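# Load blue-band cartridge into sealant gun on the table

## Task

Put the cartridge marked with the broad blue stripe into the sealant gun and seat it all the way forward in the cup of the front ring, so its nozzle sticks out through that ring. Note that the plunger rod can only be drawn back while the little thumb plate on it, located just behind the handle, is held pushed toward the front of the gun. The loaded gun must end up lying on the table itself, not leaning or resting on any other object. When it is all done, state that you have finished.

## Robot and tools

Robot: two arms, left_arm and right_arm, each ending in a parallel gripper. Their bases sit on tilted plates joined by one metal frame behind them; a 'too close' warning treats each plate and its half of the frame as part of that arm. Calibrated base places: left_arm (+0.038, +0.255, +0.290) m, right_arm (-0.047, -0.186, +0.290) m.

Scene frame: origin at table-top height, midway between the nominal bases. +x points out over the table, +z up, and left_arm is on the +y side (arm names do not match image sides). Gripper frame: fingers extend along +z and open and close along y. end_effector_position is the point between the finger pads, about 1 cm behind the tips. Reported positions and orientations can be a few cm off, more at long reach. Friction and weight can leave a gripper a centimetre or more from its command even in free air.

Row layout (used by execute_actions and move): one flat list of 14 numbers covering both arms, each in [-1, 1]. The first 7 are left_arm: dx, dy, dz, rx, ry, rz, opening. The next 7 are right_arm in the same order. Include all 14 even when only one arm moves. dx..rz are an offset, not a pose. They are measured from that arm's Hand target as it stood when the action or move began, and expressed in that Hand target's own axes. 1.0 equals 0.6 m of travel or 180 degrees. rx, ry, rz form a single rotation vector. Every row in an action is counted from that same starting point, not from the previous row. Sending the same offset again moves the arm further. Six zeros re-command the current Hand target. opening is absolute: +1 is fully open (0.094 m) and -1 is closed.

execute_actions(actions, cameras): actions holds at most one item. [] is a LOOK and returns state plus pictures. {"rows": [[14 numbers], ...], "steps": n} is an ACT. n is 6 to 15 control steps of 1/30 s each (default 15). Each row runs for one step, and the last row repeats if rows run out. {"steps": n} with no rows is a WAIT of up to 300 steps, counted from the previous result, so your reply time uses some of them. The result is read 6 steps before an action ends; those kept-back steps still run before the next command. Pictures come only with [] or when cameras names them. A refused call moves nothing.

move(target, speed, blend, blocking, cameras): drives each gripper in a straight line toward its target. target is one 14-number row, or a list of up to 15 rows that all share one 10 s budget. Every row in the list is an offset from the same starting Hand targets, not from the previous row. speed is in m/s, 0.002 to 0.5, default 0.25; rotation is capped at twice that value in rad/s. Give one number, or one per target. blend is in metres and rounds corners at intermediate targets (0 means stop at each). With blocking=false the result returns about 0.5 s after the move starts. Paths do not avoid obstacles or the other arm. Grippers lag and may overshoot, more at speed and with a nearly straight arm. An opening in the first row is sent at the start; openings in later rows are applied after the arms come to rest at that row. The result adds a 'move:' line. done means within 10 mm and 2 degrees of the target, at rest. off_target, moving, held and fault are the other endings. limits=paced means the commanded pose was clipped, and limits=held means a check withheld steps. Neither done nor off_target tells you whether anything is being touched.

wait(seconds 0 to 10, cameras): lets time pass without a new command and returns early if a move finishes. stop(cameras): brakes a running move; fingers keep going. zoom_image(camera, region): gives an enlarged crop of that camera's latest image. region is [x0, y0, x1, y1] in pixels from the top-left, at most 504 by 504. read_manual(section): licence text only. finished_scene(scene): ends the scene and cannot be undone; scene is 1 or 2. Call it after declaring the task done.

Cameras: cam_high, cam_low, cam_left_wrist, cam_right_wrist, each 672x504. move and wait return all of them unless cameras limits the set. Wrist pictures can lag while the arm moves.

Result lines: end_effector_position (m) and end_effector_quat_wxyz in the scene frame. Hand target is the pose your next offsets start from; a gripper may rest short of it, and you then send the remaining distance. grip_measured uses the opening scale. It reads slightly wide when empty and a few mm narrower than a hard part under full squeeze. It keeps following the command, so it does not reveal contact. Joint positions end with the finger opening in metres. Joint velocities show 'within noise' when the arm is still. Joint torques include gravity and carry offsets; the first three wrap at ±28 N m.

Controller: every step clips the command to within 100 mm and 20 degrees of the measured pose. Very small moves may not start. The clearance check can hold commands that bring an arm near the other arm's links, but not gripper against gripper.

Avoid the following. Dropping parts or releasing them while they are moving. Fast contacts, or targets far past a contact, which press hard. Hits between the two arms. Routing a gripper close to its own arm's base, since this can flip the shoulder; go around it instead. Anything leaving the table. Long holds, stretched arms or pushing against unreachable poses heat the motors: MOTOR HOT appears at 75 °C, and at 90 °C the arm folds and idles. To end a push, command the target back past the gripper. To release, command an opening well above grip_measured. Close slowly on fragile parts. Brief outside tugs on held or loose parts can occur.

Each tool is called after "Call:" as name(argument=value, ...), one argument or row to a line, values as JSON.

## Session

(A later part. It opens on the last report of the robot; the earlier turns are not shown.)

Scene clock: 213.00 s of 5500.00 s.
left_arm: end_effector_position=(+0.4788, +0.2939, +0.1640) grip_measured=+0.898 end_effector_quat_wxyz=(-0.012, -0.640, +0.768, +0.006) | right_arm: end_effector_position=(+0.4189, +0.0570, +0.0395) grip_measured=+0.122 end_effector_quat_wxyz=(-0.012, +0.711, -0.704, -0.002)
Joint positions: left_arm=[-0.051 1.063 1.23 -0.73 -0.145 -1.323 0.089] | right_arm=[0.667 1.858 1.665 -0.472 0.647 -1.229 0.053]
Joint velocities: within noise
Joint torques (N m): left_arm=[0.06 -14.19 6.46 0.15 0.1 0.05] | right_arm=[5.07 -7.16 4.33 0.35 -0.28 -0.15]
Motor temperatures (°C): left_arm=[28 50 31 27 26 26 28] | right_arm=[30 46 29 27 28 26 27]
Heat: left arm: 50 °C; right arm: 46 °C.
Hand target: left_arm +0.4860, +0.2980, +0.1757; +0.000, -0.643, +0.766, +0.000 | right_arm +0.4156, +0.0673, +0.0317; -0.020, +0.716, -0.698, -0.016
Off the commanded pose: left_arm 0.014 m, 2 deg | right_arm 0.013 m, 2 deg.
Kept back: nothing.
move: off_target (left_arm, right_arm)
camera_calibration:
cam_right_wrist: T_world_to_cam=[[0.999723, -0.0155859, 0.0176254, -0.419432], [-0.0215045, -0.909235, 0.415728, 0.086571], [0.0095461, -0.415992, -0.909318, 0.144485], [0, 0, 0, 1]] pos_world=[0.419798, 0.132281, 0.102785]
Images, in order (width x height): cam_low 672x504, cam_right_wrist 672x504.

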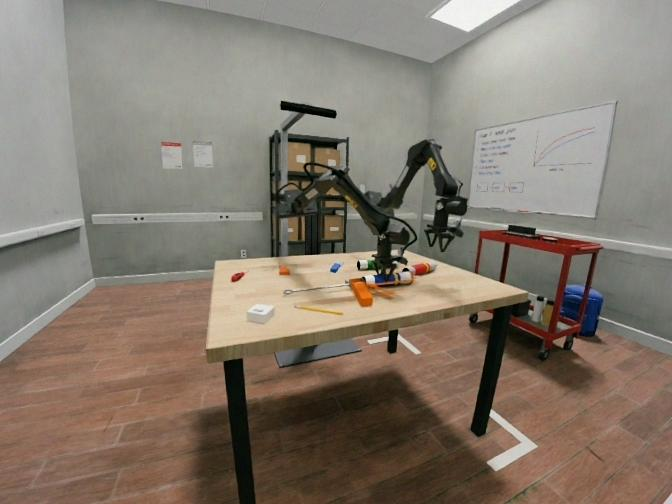

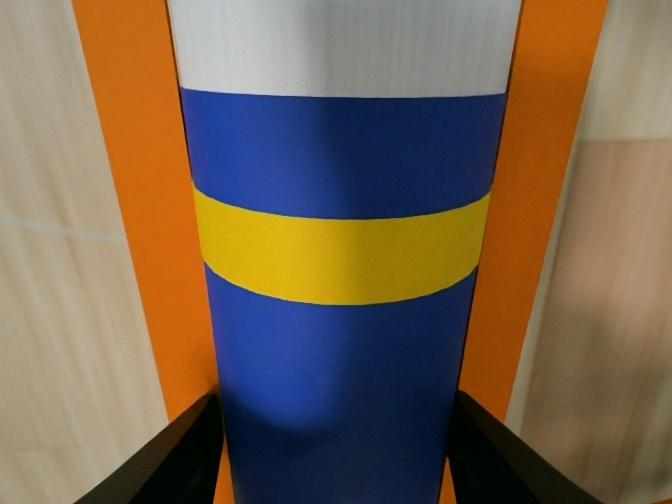

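Call:
move(
  target=[0,0,0,0,0,0,0.9,0,0,0.0,0,0,0,-0.3],
  speed=0.04,
  cameras=[],
)

Call:
move(
  target=[0,0,0,0,0,0,0.9,-0.02,0,0.0,0,0,0,-0.3],
  speed=0.04,
  cameras=["cam_right_wrist","cam_left_wrist","cam_high"],
)

Call:
zoom_image(
  camera="cam_high",
  region=[230, 160, 400, 250],
)

Call:
zoom_image(
  camera="cam_high",
  region=[230, 180, 290, 230],
)

Call:
zoom_image(
  camera="cam_left_wrist",
  region=[240, 270, 380, 410],
)

Scene clock: 214.10 s of 5500.00 s.
left_arm: end_effector_position=(+0.4788, +0.2939, +0.1640) grip_measured=+0.898 end_effector_quat_wxyz=(-0.012, -0.640, +0.768, +0.006) | right_arm: end_effector_position=(+0.4196, +0.0570, +0.0394) grip_measured=+0.002 end_effector_quat_wxyz=(-0.013, +0.711, -0.703, -0.001)
Joint positions: left_arm=[-0.051 1.063 1.23 -0.73 -0.145 -1.323 0.089] | right_arm=[0.667 1.858 1.665 -0.469 0.647 -1.232 0.047]
Joint velocities: within noise
Joint torques (N m): left_arm=[0.06 -14.2 6.46 0.15 0.09 0.05] | right_arm=[5.09 -7.16 4.33 0.33 -0.28 -0.14]
Motor temperatures (°C): left_arm=[28 50 31 27 26 26 28] | right_arm=[30 46 29 27 28 26 27]
Heat: left arm: 50 °C; right arm: 46 °C.
Hand target: left_arm +0.4860, +0.2980, +0.1757; +0.000, -0.643, +0.766, +0.000 | right_arm +0.4155, +0.0673, +0.0316; -0.020, +0.716, -0.698, -0.016
Off the commanded pose: left_arm 0.014 m, 2 deg | right_arm 0.013 m, 2 deg.
Kept back: nothing.
move: off_target (left_arm, right_arm)
No camera images: "cameras" was empty.

Scene clock: 214.80 s of 5500.00 s.
left_arm: end_effector_position=(+0.4788, +0.2939, +0.1640) grip_measured=+0.898 end_effector_quat_wxyz=(-0.012, -0.640, +0.768, +0.006) | right_arm: end_effector_position=(+0.4205, +0.0576, +0.0391) grip_measured=+0.001 end_effector_quat_wxyz=(-0.009, +0.713, -0.701, -0.003)
Joint positions: left_arm=[-0.051 1.063 1.23 -0.73 -0.145 -1.323 0.089] | right_arm=[0.667 1.87 1.691 -0.497 0.647 -1.229 0.047]
Joint velocities: within noise
Joint torques (N m): left_arm=[0.06 -14.2 6.45 0.15 0.09 0.05] | right_arm=[6.95 -5.97 5.26 0.43 -0.11 0.03]
Motor temperatures (°C): left_arm=[28 50 31 27 26 26 28] | right_arm=[30 46 29 27 28 26 27]
Heat: left arm: 50 °C; right arm: 46 °C.
Hand target: left_arm +0.4860, +0.2980, +0.1757; +0.000, -0.643, +0.766, +0.000 | right_arm +0.4152, +0.0793, +0.0322; -0.020, +0.716, -0.698, -0.016
Off the commanded pose: left_arm 0.014 m, 2 deg | right_arm 0.023 m, 2 deg.
Kept back: nothing.
move: off_target (left_arm, right_arm)
camera_calibration:
cam_left_wrist: T_world_to_cam=[[0.980409, -0.196231, -0.0170533, -0.408104], [-0.169523, -0.884709, 0.434226, 0.30829], [-0.100296, -0.422828, -0.900643, 0.406961], [0, 0, 0, 1]] pos_world=[0.493188, 0.364739, 0.2257]
cam_right_wrist: T_world_to_cam=[[0.999902, -0.00957426, 0.010225, -0.421118], [-0.0129764, -0.908011, 0.418744, 0.0835689], [0.00527521, -0.418836, -0.908047, 0.146313], [0, 0, 0, 1]] pos_world=[0.421389, 0.133131, 0.102171]
Images, in order (width x height): cam_high 672x504, cam_left_wrist 672x504, cam_right_wrist 672x504.

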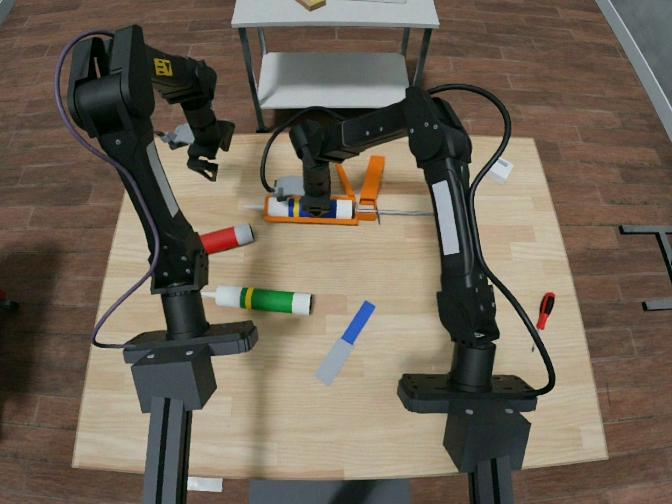

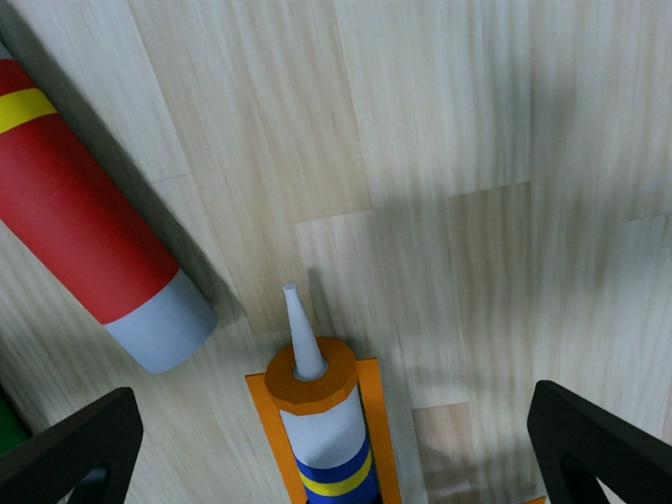

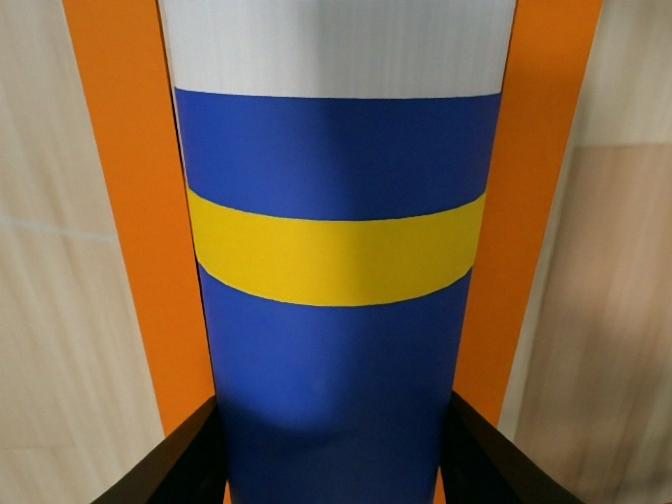

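Scaled by 2.965 from the camera's 672x504 image, which has a finer 960x720 frame.

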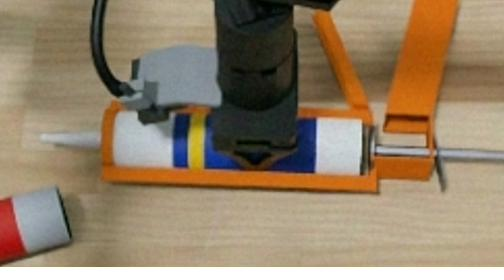

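Scaled by 8.400 from the camera's 672x504 image, which has a finer 960x720 frame.

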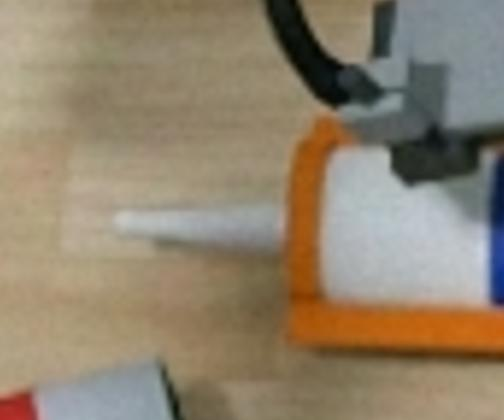

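Scaled by 3.600 from the camera's 672x504 image, which has a finer 960x720 frame.

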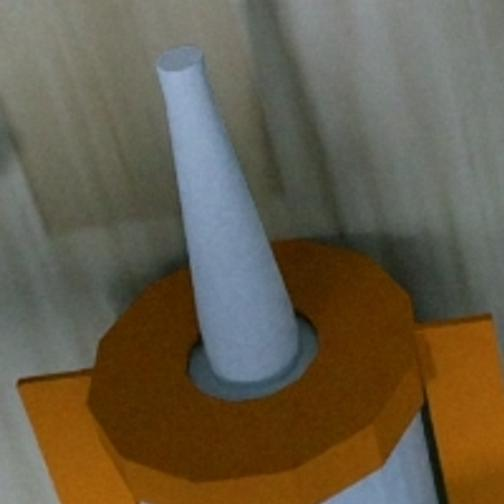

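Call:
move(
  target=[0,0,0,0,0,0,0.9,-0.03,0,0.0,0,0,0,-0.3],
  speed=0.04,
  cameras=["cam_right_wrist","cam_left_wrist","cam_high"],
)

Call:
zoom_image(
  camera="cam_high",
  region=[230, 160, 400, 250],
)

Call:
zoom_image(
  camera="cam_high",
  region=[230, 180, 290, 230],
)

Call:
zoom_image(
  camera="cam_left_wrist",
  region=[240, 270, 380, 410],
)

Scene clock: 215.87 s of 5500.00 s.
left_arm: end_effector_position=(+0.4788, +0.2939, +0.1640) grip_measured=+0.898 end_effector_quat_wxyz=(-0.012, -0.640, +0.768, +0.006) | right_arm: end_effector_position=(+0.4220, +0.0599, +0.0393) grip_measured=+0.001 end_effector_quat_wxyz=(+0.008, +0.715, -0.699, +0.012)
Joint positions: left_arm=[-0.051 1.063 1.23 -0.73 -0.145 -1.323 0.089] | right_arm=[0.684 1.907 1.749 -0.549 0.7 -1.208 0.047]
Joint velocities: within noise
Joint torques (N m): left_arm=[0.06 -14.2 6.45 0.15 0.09 0.05] | right_arm=[8.58 -5.44 5.29 0.62 -0.36 0.06]
Motor temperatures (°C): left_arm=[28 50 31 27 26 26 28] | right_arm=[31 46 29 27 28 26 27]
Heat: left arm: 50 °C; right arm: 46 °C.
Hand target: left_arm +0.4860, +0.2980, +0.1757; +0.000, -0.643, +0.766, +0.000 | right_arm +0.4148, +0.0971, +0.0331; -0.020, +0.716, -0.698, -0.016
Off the commanded pose: left_arm 0.014 m, 2 deg | right_arm 0.039 m, 5 deg.
Kept back: nothing.
move: off_target (left_arm, right_arm)
camera_calibration:
cam_left_wrist: T_world_to_cam=[[0.980409, -0.196231, -0.0170533, -0.408104], [-0.169523, -0.884709, 0.434226, 0.30829], [-0.100296, -0.422828, -0.900643, 0.406961], [0, 0, 0, 1]] pos_world=[0.493188, 0.364739, 0.2257]
cam_right_wrist: T_world_to_cam=[[0.999954, -0.00315933, 0.00907898, -0.422941], [-0.00696908, -0.888774, 0.458293, 0.0803501], [0.00662126, -0.458335, -0.888755, 0.148477], [0, 0, 0, 1]] pos_world=[0.422499, 0.138129, 0.0989755]
Images, in order (width x height): cam_high 672x504, cam_left_wrist 672x504, cam_right_wrist 672x504.

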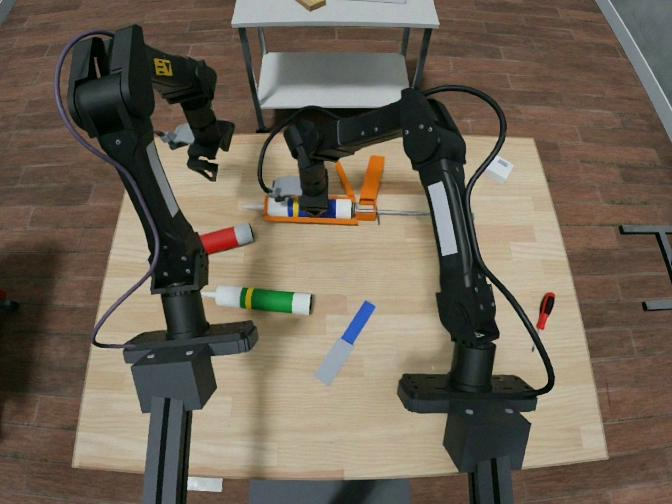

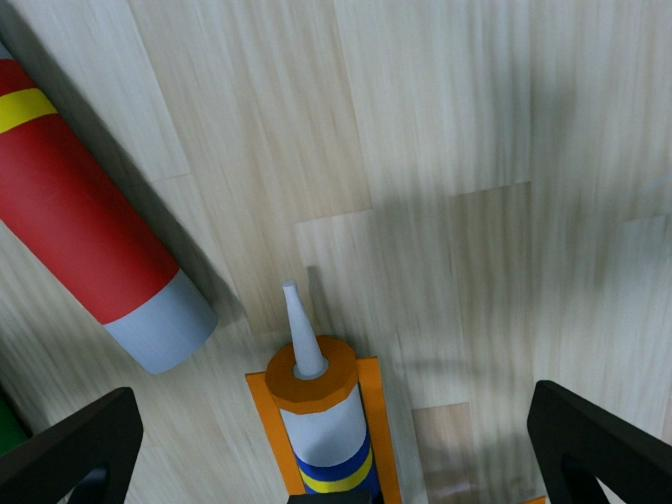

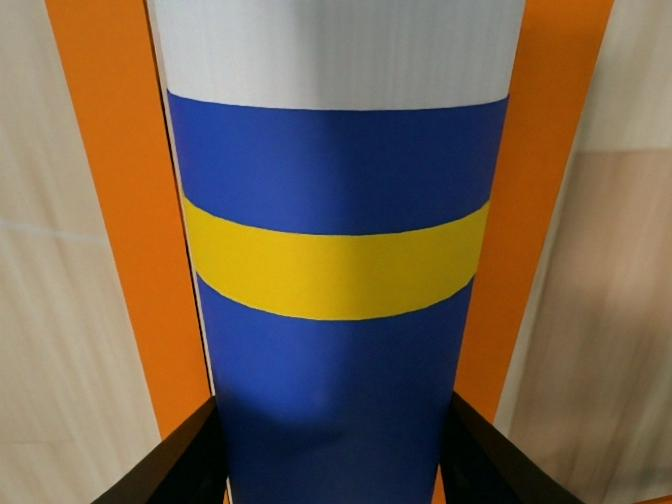

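Scaled by 2.965 from the camera's 672x504 image, which has a finer 960x720 frame.

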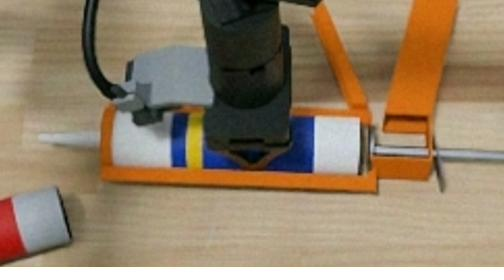

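Scaled by 8.400 from the camera's 672x504 image, which has a finer 960x720 frame.

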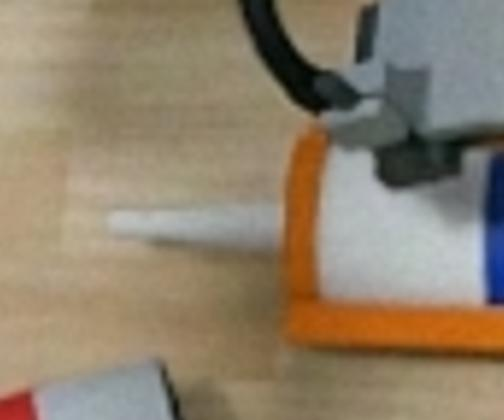

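Scaled by 3.600 from the camera's 672x504 image, which has a finer 960x720 frame.

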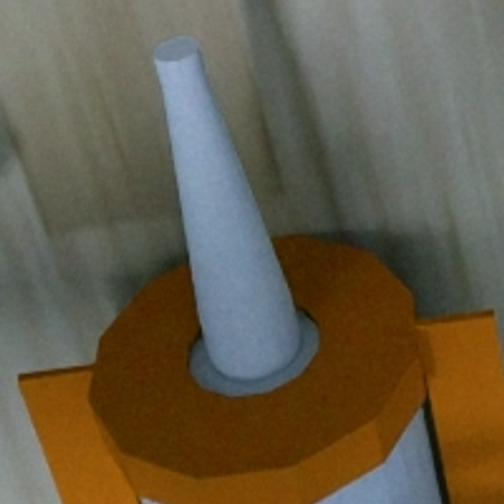

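Call:
execute_actions(
  actions=[],
)

Call:
zoom_image(
  camera="cam_high",
  region=[230, 160, 400, 250],
)

Scene clock: 217.57 s of 5500.00 s.
left_arm: end_effector_position=(+0.4788, +0.2939, +0.1640) grip_measured=+0.898 end_effector_quat_wxyz=(-0.012, -0.640, +0.768, +0.006) | right_arm: end_effector_position=(+0.4219, +0.0599, +0.0393) grip_measured=+0.001 end_effector_quat_wxyz=(+0.008, +0.715, -0.699, +0.012)
Joint positions: left_arm=[-0.051 1.063 1.23 -0.73 -0.145 -1.323 0.089] | right_arm=[0.685 1.908 1.75 -0.551 0.702 -1.208 0.047]
Joint velocities: within noise
Joint torques (N m): left_arm=[0.06 -14.19 6.46 0.15 0.1 0.05] | right_arm=[8.54 -5.49 5.27 0.61 -0.36 0.07]
Motor temperatures (°C): left_arm=[28 50 31 27 26 26 28] | right_arm=[31 46 29 27 28 26 27]
Heat: left arm: 50 °C; right arm: 46 °C.
Hand target: left_arm +0.4860, +0.2980, +0.1757; +0.000, -0.643, +0.766, +0.000 | right_arm +0.4148, +0.0972, +0.0331; -0.020, +0.716, -0.698, -0.016
Off the commanded pose: left_arm 0.014 m, 2 deg | right_arm 0.039 m, 5 deg.
Steps of this call (1-51: nothing new was sent). Readings (end_effector_position of left_arm | right_arm):
1: (+0.4788, +0.2939, +0.1640) | (+0.4220, +0.0600, +0.0392)
2: (+0.4788, +0.2939, +0.1640) | (+0.4220, +0.0602, +0.0393)
4: (+0.4788, +0.2939, +0.1640) | (+0.4219, +0.0598, +0.0394)
8: (+0.4788, +0.2939, +0.1640) | (+0.4219, +0.0598, +0.0394)
51: the state above
camera_calibration:
cam_left_wrist: T_world_to_cam=[[0.980409, -0.196231, -0.0170533, -0.408104], [-0.169523, -0.884709, 0.434226, 0.30829], [-0.100296, -0.422828, -0.900643, 0.406961], [0, 0, 0, 1]] pos_world=[0.493188, 0.364739, 0.2257]
cam_right_wrist: T_world_to_cam=[[0.999958, -0.00222806, 0.00885689, -0.422936], [-0.00604936, -0.888124, 0.459564, 0.079824], [0.00684208, -0.459599, -0.8881, 0.148422], [0, 0, 0, 1]] pos_world=[0.422386, 0.138166, 0.0988751]

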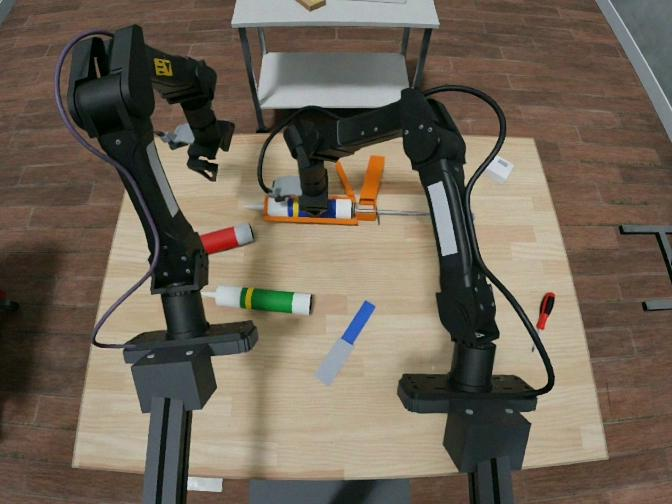

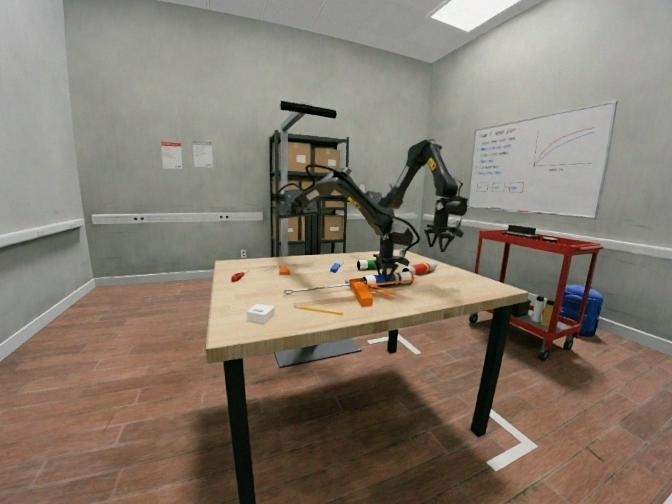

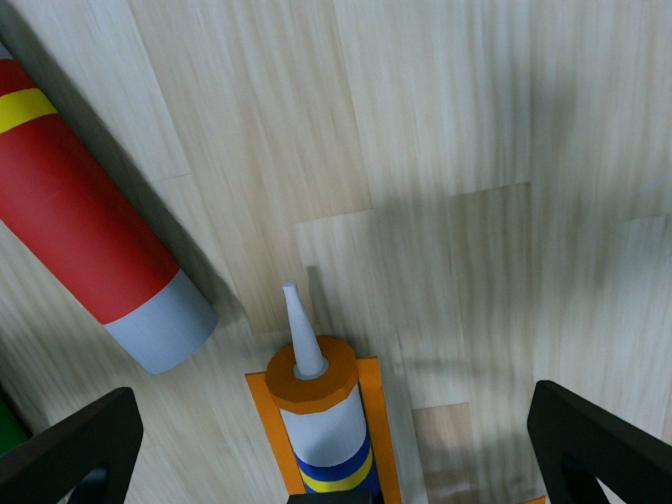

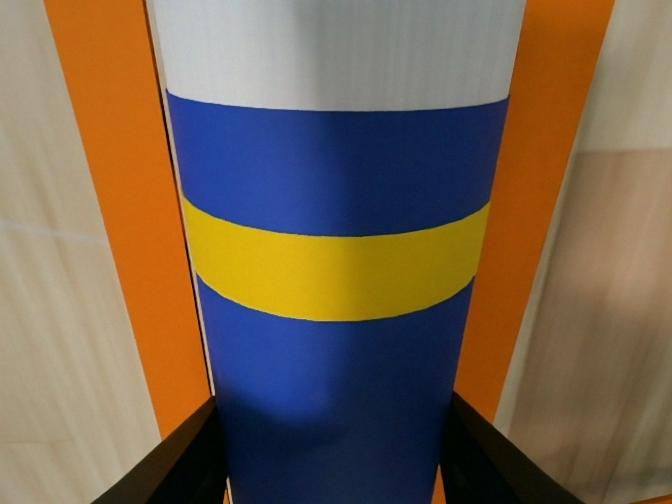

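Scaled by 2.965 from the camera's 672x504 image, which has a finer 960x720 frame.

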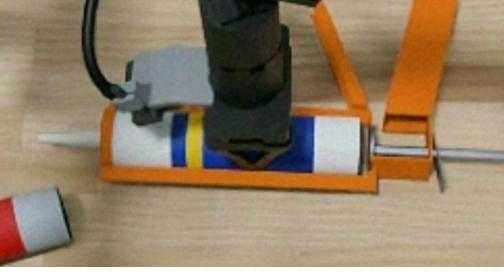

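Call:
move(
  target=[0,0,0,0,0,0,0.9, 0.03,0,-0.005,0,0,0,0.12],
  speed=0.05,
)

Call:
zoom_image(
  camera="cam_high",
  region=[230, 160, 400, 250],
)

Call:
zoom_image(
  camera="cam_high",
  region=[230, 180, 290, 230],
)

Scene clock: 218.57 s of 5500.00 s.
left_arm: end_effector_position=(+0.4788, +0.2939, +0.1640) grip_measured=+0.898 end_effector_quat_wxyz=(-0.012, -0.640, +0.768, +0.006) | right_arm: end_effector_position=(+0.4204, +0.0619, +0.0375) grip_measured=+0.118 end_effector_quat_wxyz=(+0.005, +0.720, -0.694, +0.011)
Joint positions: left_arm=[-0.051 1.063 1.23 -0.73 -0.145 -1.323 0.089] | right_arm=[0.685 1.909 1.739 -0.532 0.699 -1.225 0.053]
Joint velocities: within noise
Joint torques (N m): left_arm=[0.05 -14.19 6.46 0.15 0.1 0.06] | right_arm=[6.09 -8.92 2 0.62 -0.53 -0.09]
Motor temperatures (°C): left_arm=[28 50 31 27 26 26 28] | right_arm=[31 46 29 27 28 26 27]
Heat: left arm: 50 °C; right arm: 46 °C.
Hand target: left_arm +0.4860, +0.2980, +0.1757; +0.000, -0.643, +0.766, +0.000 | right_arm +0.4152, +0.0791, +0.0352; -0.020, +0.716, -0.698, -0.016
Off the commanded pose: left_arm 0.014 m, 2 deg | right_arm 0.018 m, 4 deg.
Kept back: nothing.
move: off_target (left_arm, right_arm)
camera_calibration:
cam_left_wrist: T_world_to_cam=[[0.980409, -0.196231, -0.0170533, -0.408104], [-0.169523, -0.884709, 0.434226, 0.30829], [-0.100296, -0.422828, -0.900643, 0.406961], [0, 0, 0, 1]] pos_world=[0.493188, 0.364739, 0.2257]
cam_right_wrist: T_world_to_cam=[[0.999868, 0.0110936, 0.0118594, -0.422228], [0.00448395, -0.890502, 0.454958, 0.0783481], [0.0156079, -0.454845, -0.890434, 0.143872], [0, 0, 0, 1]] pos_world=[0.419576, 0.139892, 0.0974704]

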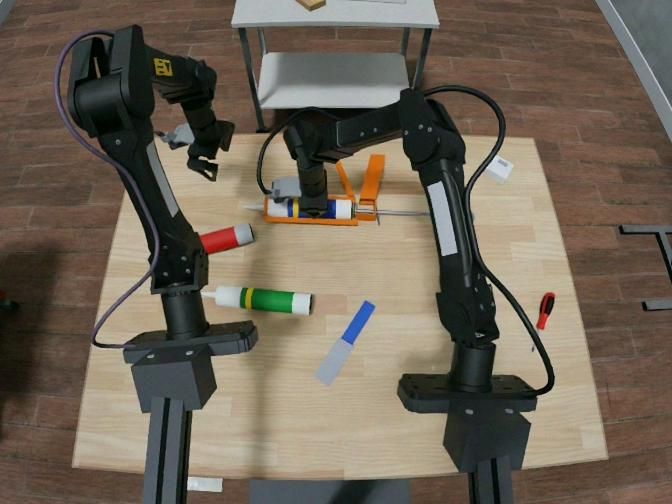

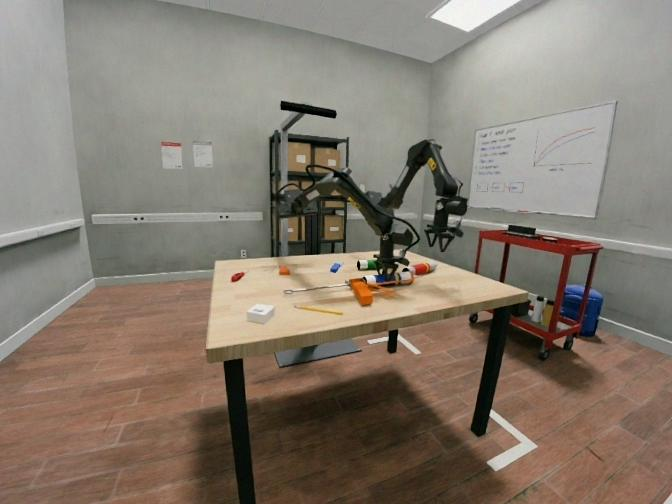

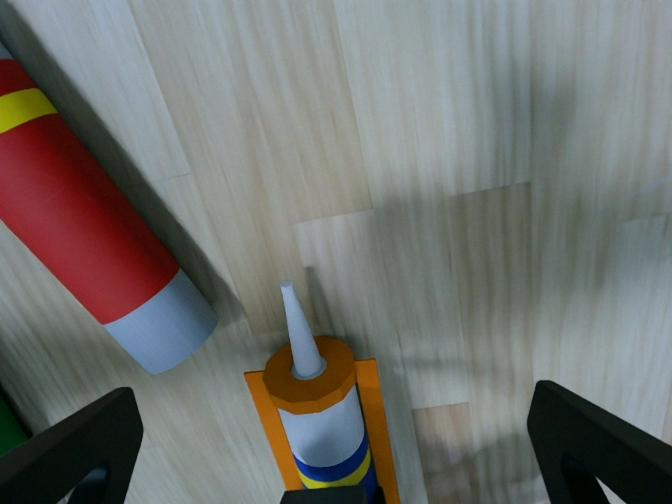

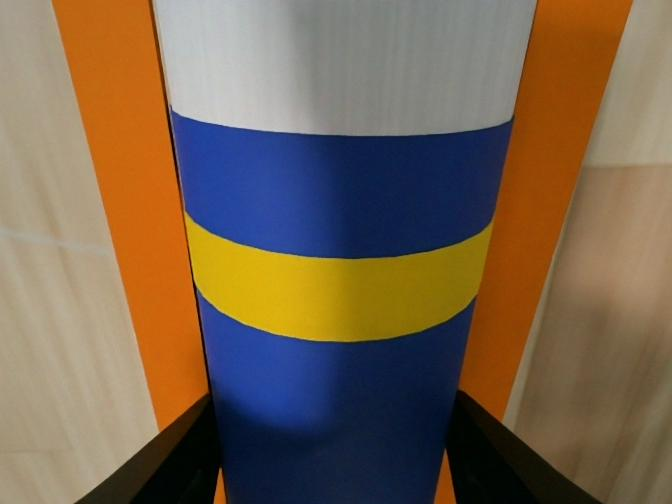

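Scaled by 2.965 from the camera's 672x504 image, which has a finer 960x720 frame.

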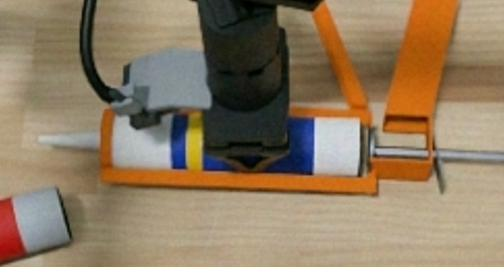

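Scaled by 8.400 from the camera's 672x504 image, which has a finer 960x720 frame.

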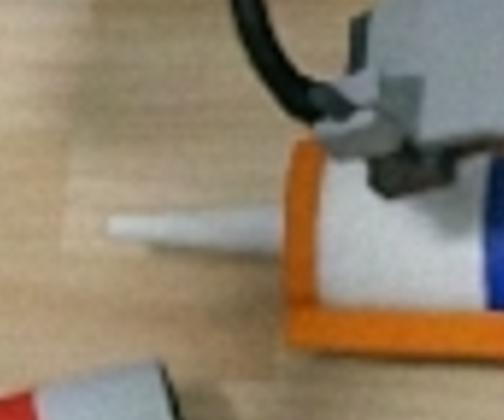

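Call:
move(
  target=[0,0,0,0,0,0,0.9, 0.01,-0.015,-0.055,0,0,0,0.12],
  speed=0.04,
)

Call:
zoom_image(
  camera="cam_high",
  region=[230, 160, 400, 250],
)

Call:
zoom_image(
  camera="cam_high",
  region=[230, 180, 290, 230],
)

Scene clock: 220.00 s of 5500.00 s.
left_arm: end_effector_position=(+0.4788, +0.2939, +0.1640) grip_measured=+0.898 end_effector_quat_wxyz=(-0.012, -0.640, +0.768, +0.006) | right_arm: end_effector_position=(+0.4207, +0.0609, +0.0419) grip_measured=+0.119 end_effector_quat_wxyz=(+0.003, +0.720, -0.694, +0.005)
Joint positions: left_arm=[-0.051 1.063 1.23 -0.73 -0.145 -1.323 0.089] | right_arm=[0.685 1.894 1.735 -0.546 0.685 -1.223 0.053]
Joint velocities: within noise
Joint torques (N m): left_arm=[0.06 -14.19 6.46 0.15 0.09 0.05] | right_arm=[8.39 -13.04 2.77 -0.18 -0.22 0.09]
Motor temperatures (°C): left_arm=[28 50 31 27 26 26 28] | right_arm=[31 46 29 27 28 26 27]
Heat: left arm: 50 °C; right arm: 46 °C.
Hand target: left_arm +0.4860, +0.2980, +0.1757; +0.000, -0.643, +0.766, +0.000 | right_arm +0.4242, +0.0716, +0.0679; -0.020, +0.716, -0.698, -0.016
Off the commanded pose: left_arm 0.014 m, 2 deg | right_arm 0.028 m, 4 deg.
Kept back: nothing.
move: off_target (left_arm, right_arm)
camera_calibration:
cam_left_wrist: T_world_to_cam=[[0.980409, -0.196231, -0.0170533, -0.408104], [-0.169523, -0.884709, 0.434226, 0.30829], [-0.100296, -0.422828, -0.900643, 0.406961], [0, 0, 0, 1]] pos_world=[0.493188, 0.364739, 0.2257]
cam_right_wrist: T_world_to_cam=[[0.999926, 0.0111553, 0.00487163, -0.422374], [0.00783079, -0.895902, 0.444182, 0.0747798], [0.00931951, -0.444111, -0.895923, 0.14955], [0, 0, 0, 1]] pos_world=[0.420364, 0.138124, 0.102827]

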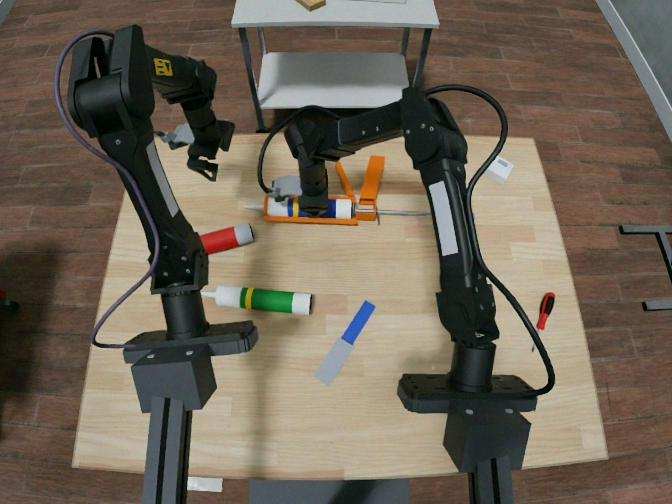

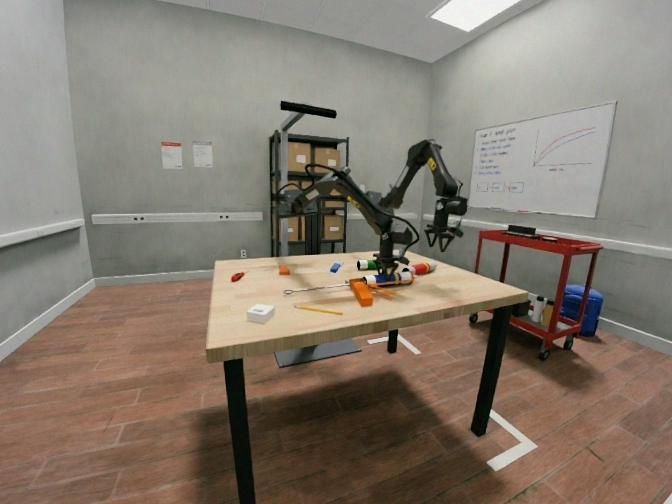

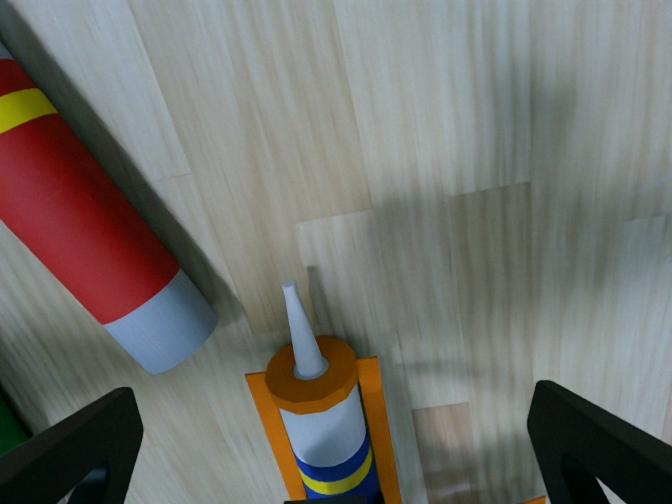

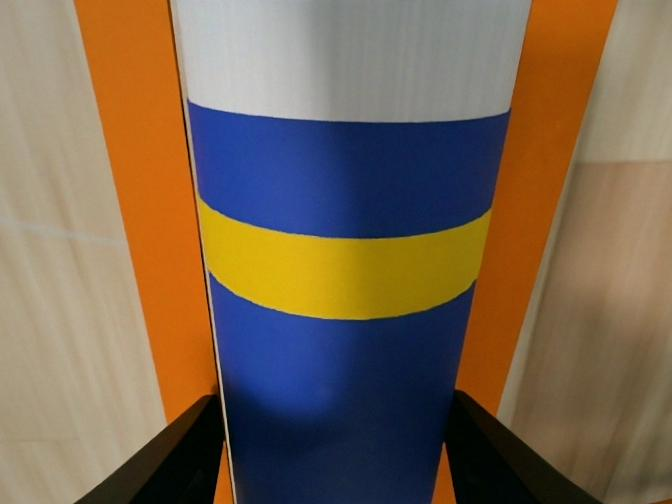

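Scaled by 2.965 from the camera's 672x504 image, which has a finer 960x720 frame.

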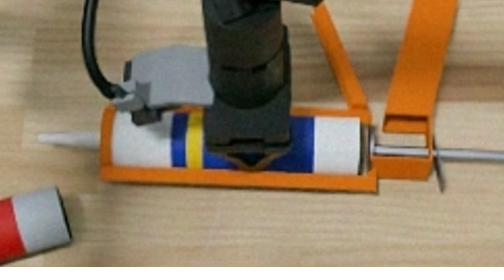

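Scaled by 8.400 from the camera's 672x504 image, which has a finer 960x720 frame.

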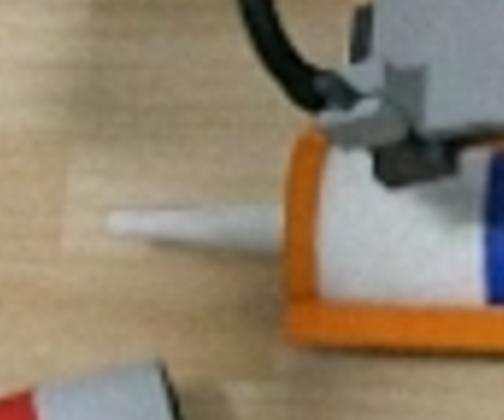

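Call:
move(
  target=[0,0,0,0,0,0,0.9, 0,-0.003,-0.025,0,0,0,0.12],
  speed=0.03,
  cameras=["cam_high","cam_right_wrist"],
)

Call:
zoom_image(
  camera="cam_high",
  region=[230, 180, 290, 230],
)

Scene clock: 221.07 s of 5500.00 s.
left_arm: end_effector_position=(+0.4788, +0.2939, +0.1640) grip_measured=+0.898 end_effector_quat_wxyz=(-0.012, -0.640, +0.768, +0.006) | right_arm: end_effector_position=(+0.4190, +0.0631, +0.0564) grip_measured=+0.119 end_effector_quat_wxyz=(+0.003, +0.722, -0.692, -0.004)
Joint positions: left_arm=[-0.051 1.063 1.23 -0.73 -0.145 -1.323 0.089] | right_arm=[0.707 1.867 1.735 -0.594 0.685 -1.205 0.053]
Joint velocities: within noise
Joint torques (N m): left_arm=[0.06 -14.2 6.46 0.15 0.09 0.05] | right_arm=[8.38 -12.89 3.19 -0.11 -0.06 0.08]
Motor temperatures (°C): left_arm=[28 50 31 27 26 26 28] | right_arm=[31 47 29 27 28 26 27]
Heat: left arm: 50 °C; right arm: 47 °C.
Hand target: left_arm +0.4860, +0.2980, +0.1757; +0.000, -0.643, +0.766, +0.000 | right_arm +0.4260, +0.0709, +0.0829; -0.020, +0.716, -0.698, -0.016
Off the commanded pose: left_arm 0.014 m, 2 deg | right_arm 0.028 m, 3 deg.
Kept back: nothing.
move: off_target (left_arm, right_arm)
camera_calibration:
cam_right_wrist: T_world_to_cam=[[0.999823, 0.0170767, -0.00784551, -0.420308], [0.0187901, -0.901413, 0.432551, 0.0667827], [0.000314499, -0.432622, -0.901575, 0.166891], [0, 0, 0, 1]] pos_world=[0.418926, 0.139577, 0.11828]
Images, in order (width x height): cam_high 672x504, cam_right_wrist 672x504.

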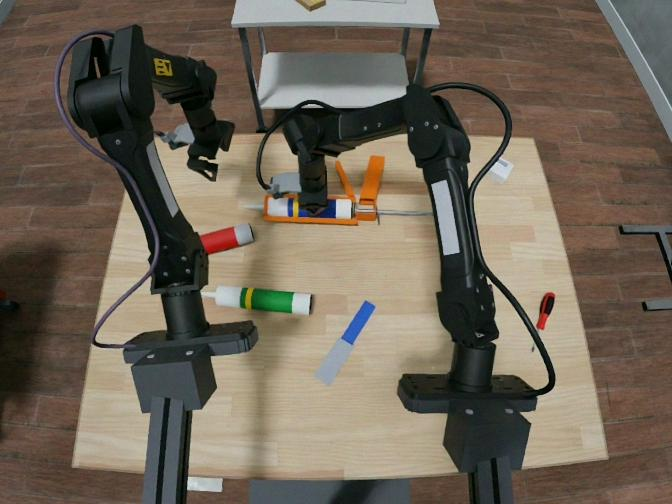

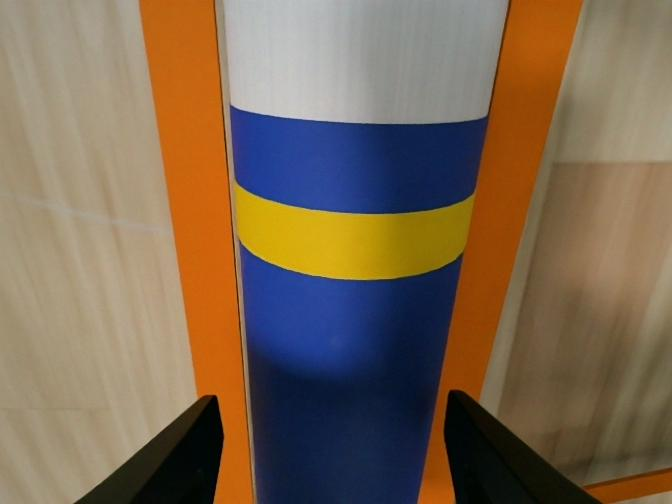

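Scaled by 8.400 from the camera's 672x504 image, which has a finer 960x720 frame.

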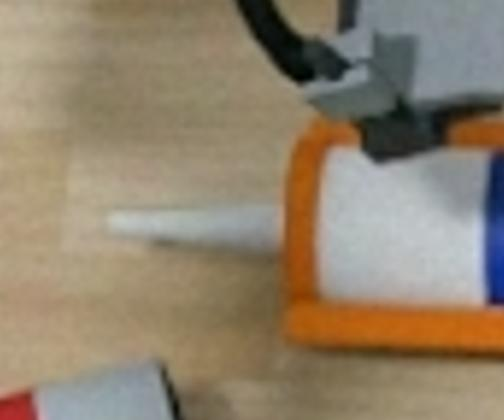

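Call:
move(
  target=[
    [0,0,0,0,0,0,0.9, 0.005,-0.01,-0.03,0,0,0,0.12],
    [0,0,0,0,0,0,0.9, 0.005,-0.02,-0.17,0,0,0,0.13],
  ],
  speed=[0.03,0.1],
  blend=0.01,
)

Call:
zoom_image(
  camera="cam_high",
  region=[230, 160, 400, 250],
)

Call:
zoom_image(
  camera="cam_high",
  region=[230, 180, 290, 230],
)

Call:
zoom_image(
  camera="cam_left_wrist",
  region=[240, 270, 380, 410],
)

Scene clock: 223.97 s of 5500.00 s.
left_arm: end_effector_position=(+0.4788, +0.2939, +0.1640) grip_measured=+0.898 end_effector_quat_wxyz=(-0.012, -0.640, +0.768, +0.006) | right_arm: end_effector_position=(+0.4236, +0.0618, +0.1586) grip_measured=+0.128 end_effector_quat_wxyz=(+0.007, +0.728, -0.685, -0.014)
Joint positions: left_arm=[-0.051 1.063 1.23 -0.73 -0.145 -1.323 0.089] | right_arm=[0.883 1.74 1.844 -0.962 0.793 -1.042 0.053]
Joint velocities: within noise
Joint torques (N m): left_arm=[0.06 -14.2 6.45 0.15 0.09 0.05] | right_arm=[8.1 -11.04 5.86 -0.14 0.11 0.08]
Motor temperatures (°C): left_arm=[28 50 32 27 26 26 28] | right_arm=[31 48 29 27 28 26 27]
Heat: left arm: 50 °C; right arm: 48 °C.
Hand target: left_arm +0.4860, +0.2980, +0.1757; +0.000, -0.643, +0.766, +0.000 | right_arm +0.4376, +0.0629, +0.1847; -0.020, +0.716, -0.698, -0.016
Off the commanded pose: left_arm 0.014 m, 2 deg | right_arm 0.030 m, 4 deg.
Kept back: nothing.
move: off_target (left_arm, right_arm); target 2's new opening was sent with right_arm's hand 0.029 m and 4 deg from that target
camera_calibration:
cam_left_wrist: T_world_to_cam=[[0.980409, -0.196231, -0.0170533, -0.408104], [-0.169523, -0.884709, 0.434226, 0.30829], [-0.100296, -0.422828, -0.900643, 0.406961], [0, 0, 0, 1]] pos_world=[0.493188, 0.364739, 0.2257]
cam_right_wrist: T_world_to_cam=[[0.998961, 0.0363028, -0.0275668, -0.421804], [0.0445806, -0.904219, 0.424736, 0.0118153], [-0.00950727, -0.425524, -0.904897, 0.262724], [0, 0, 0, 1]] pos_world=[0.423337, 0.137791, 0.221092]

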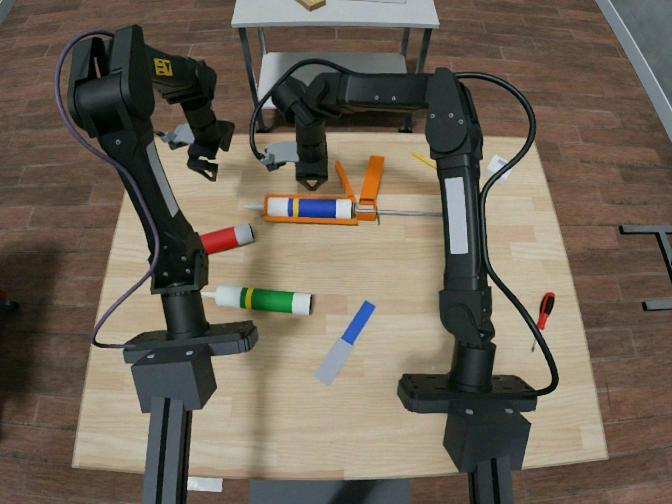

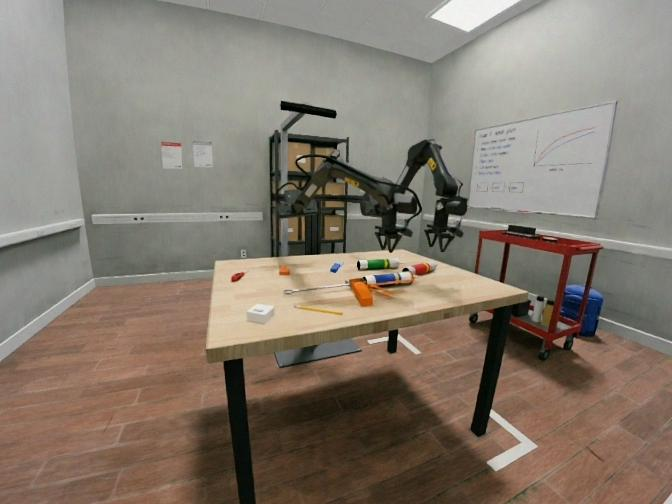

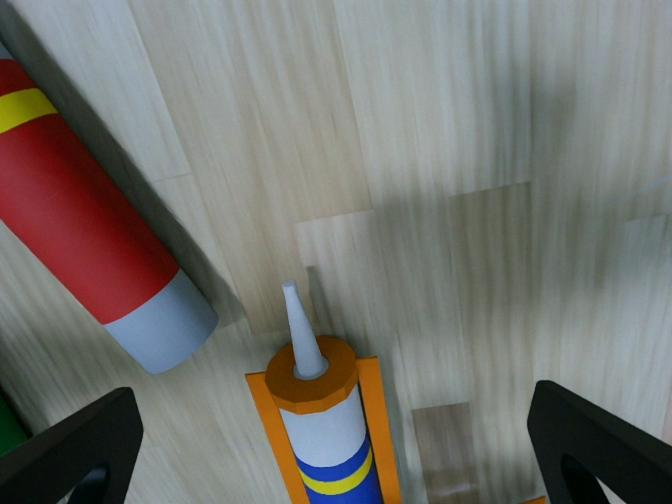

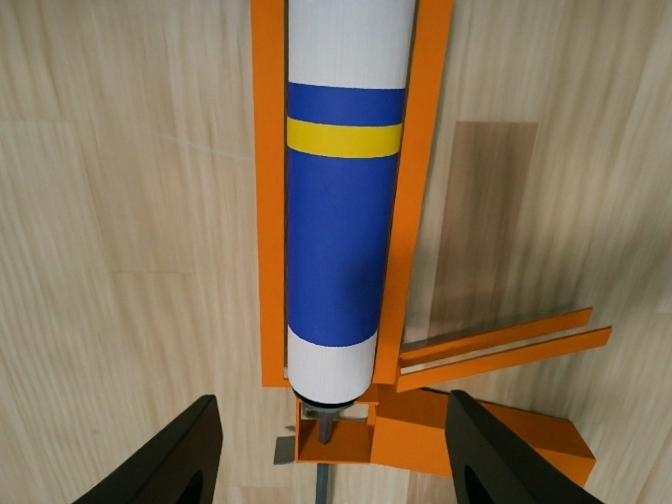

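Scaled by 2.965 from the camera's 672x504 image, which has a finer 960x720 frame.

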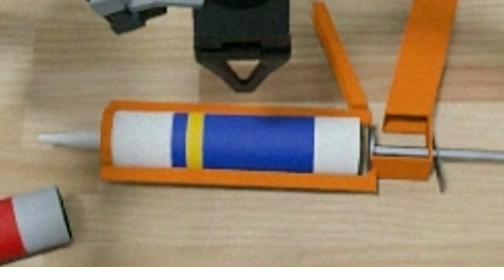

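Scaled by 8.400 from the camera's 672x504 image, which has a finer 960x720 frame.

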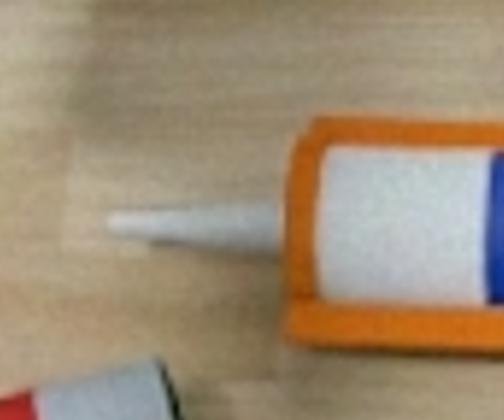

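Scaled by 3.600 from the camera's 672x504 image, which has a finer 960x720 frame.

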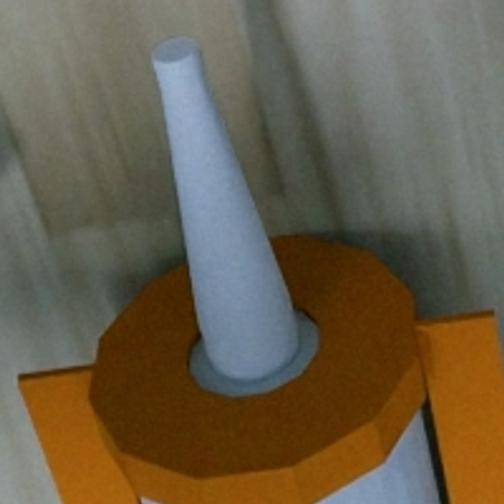

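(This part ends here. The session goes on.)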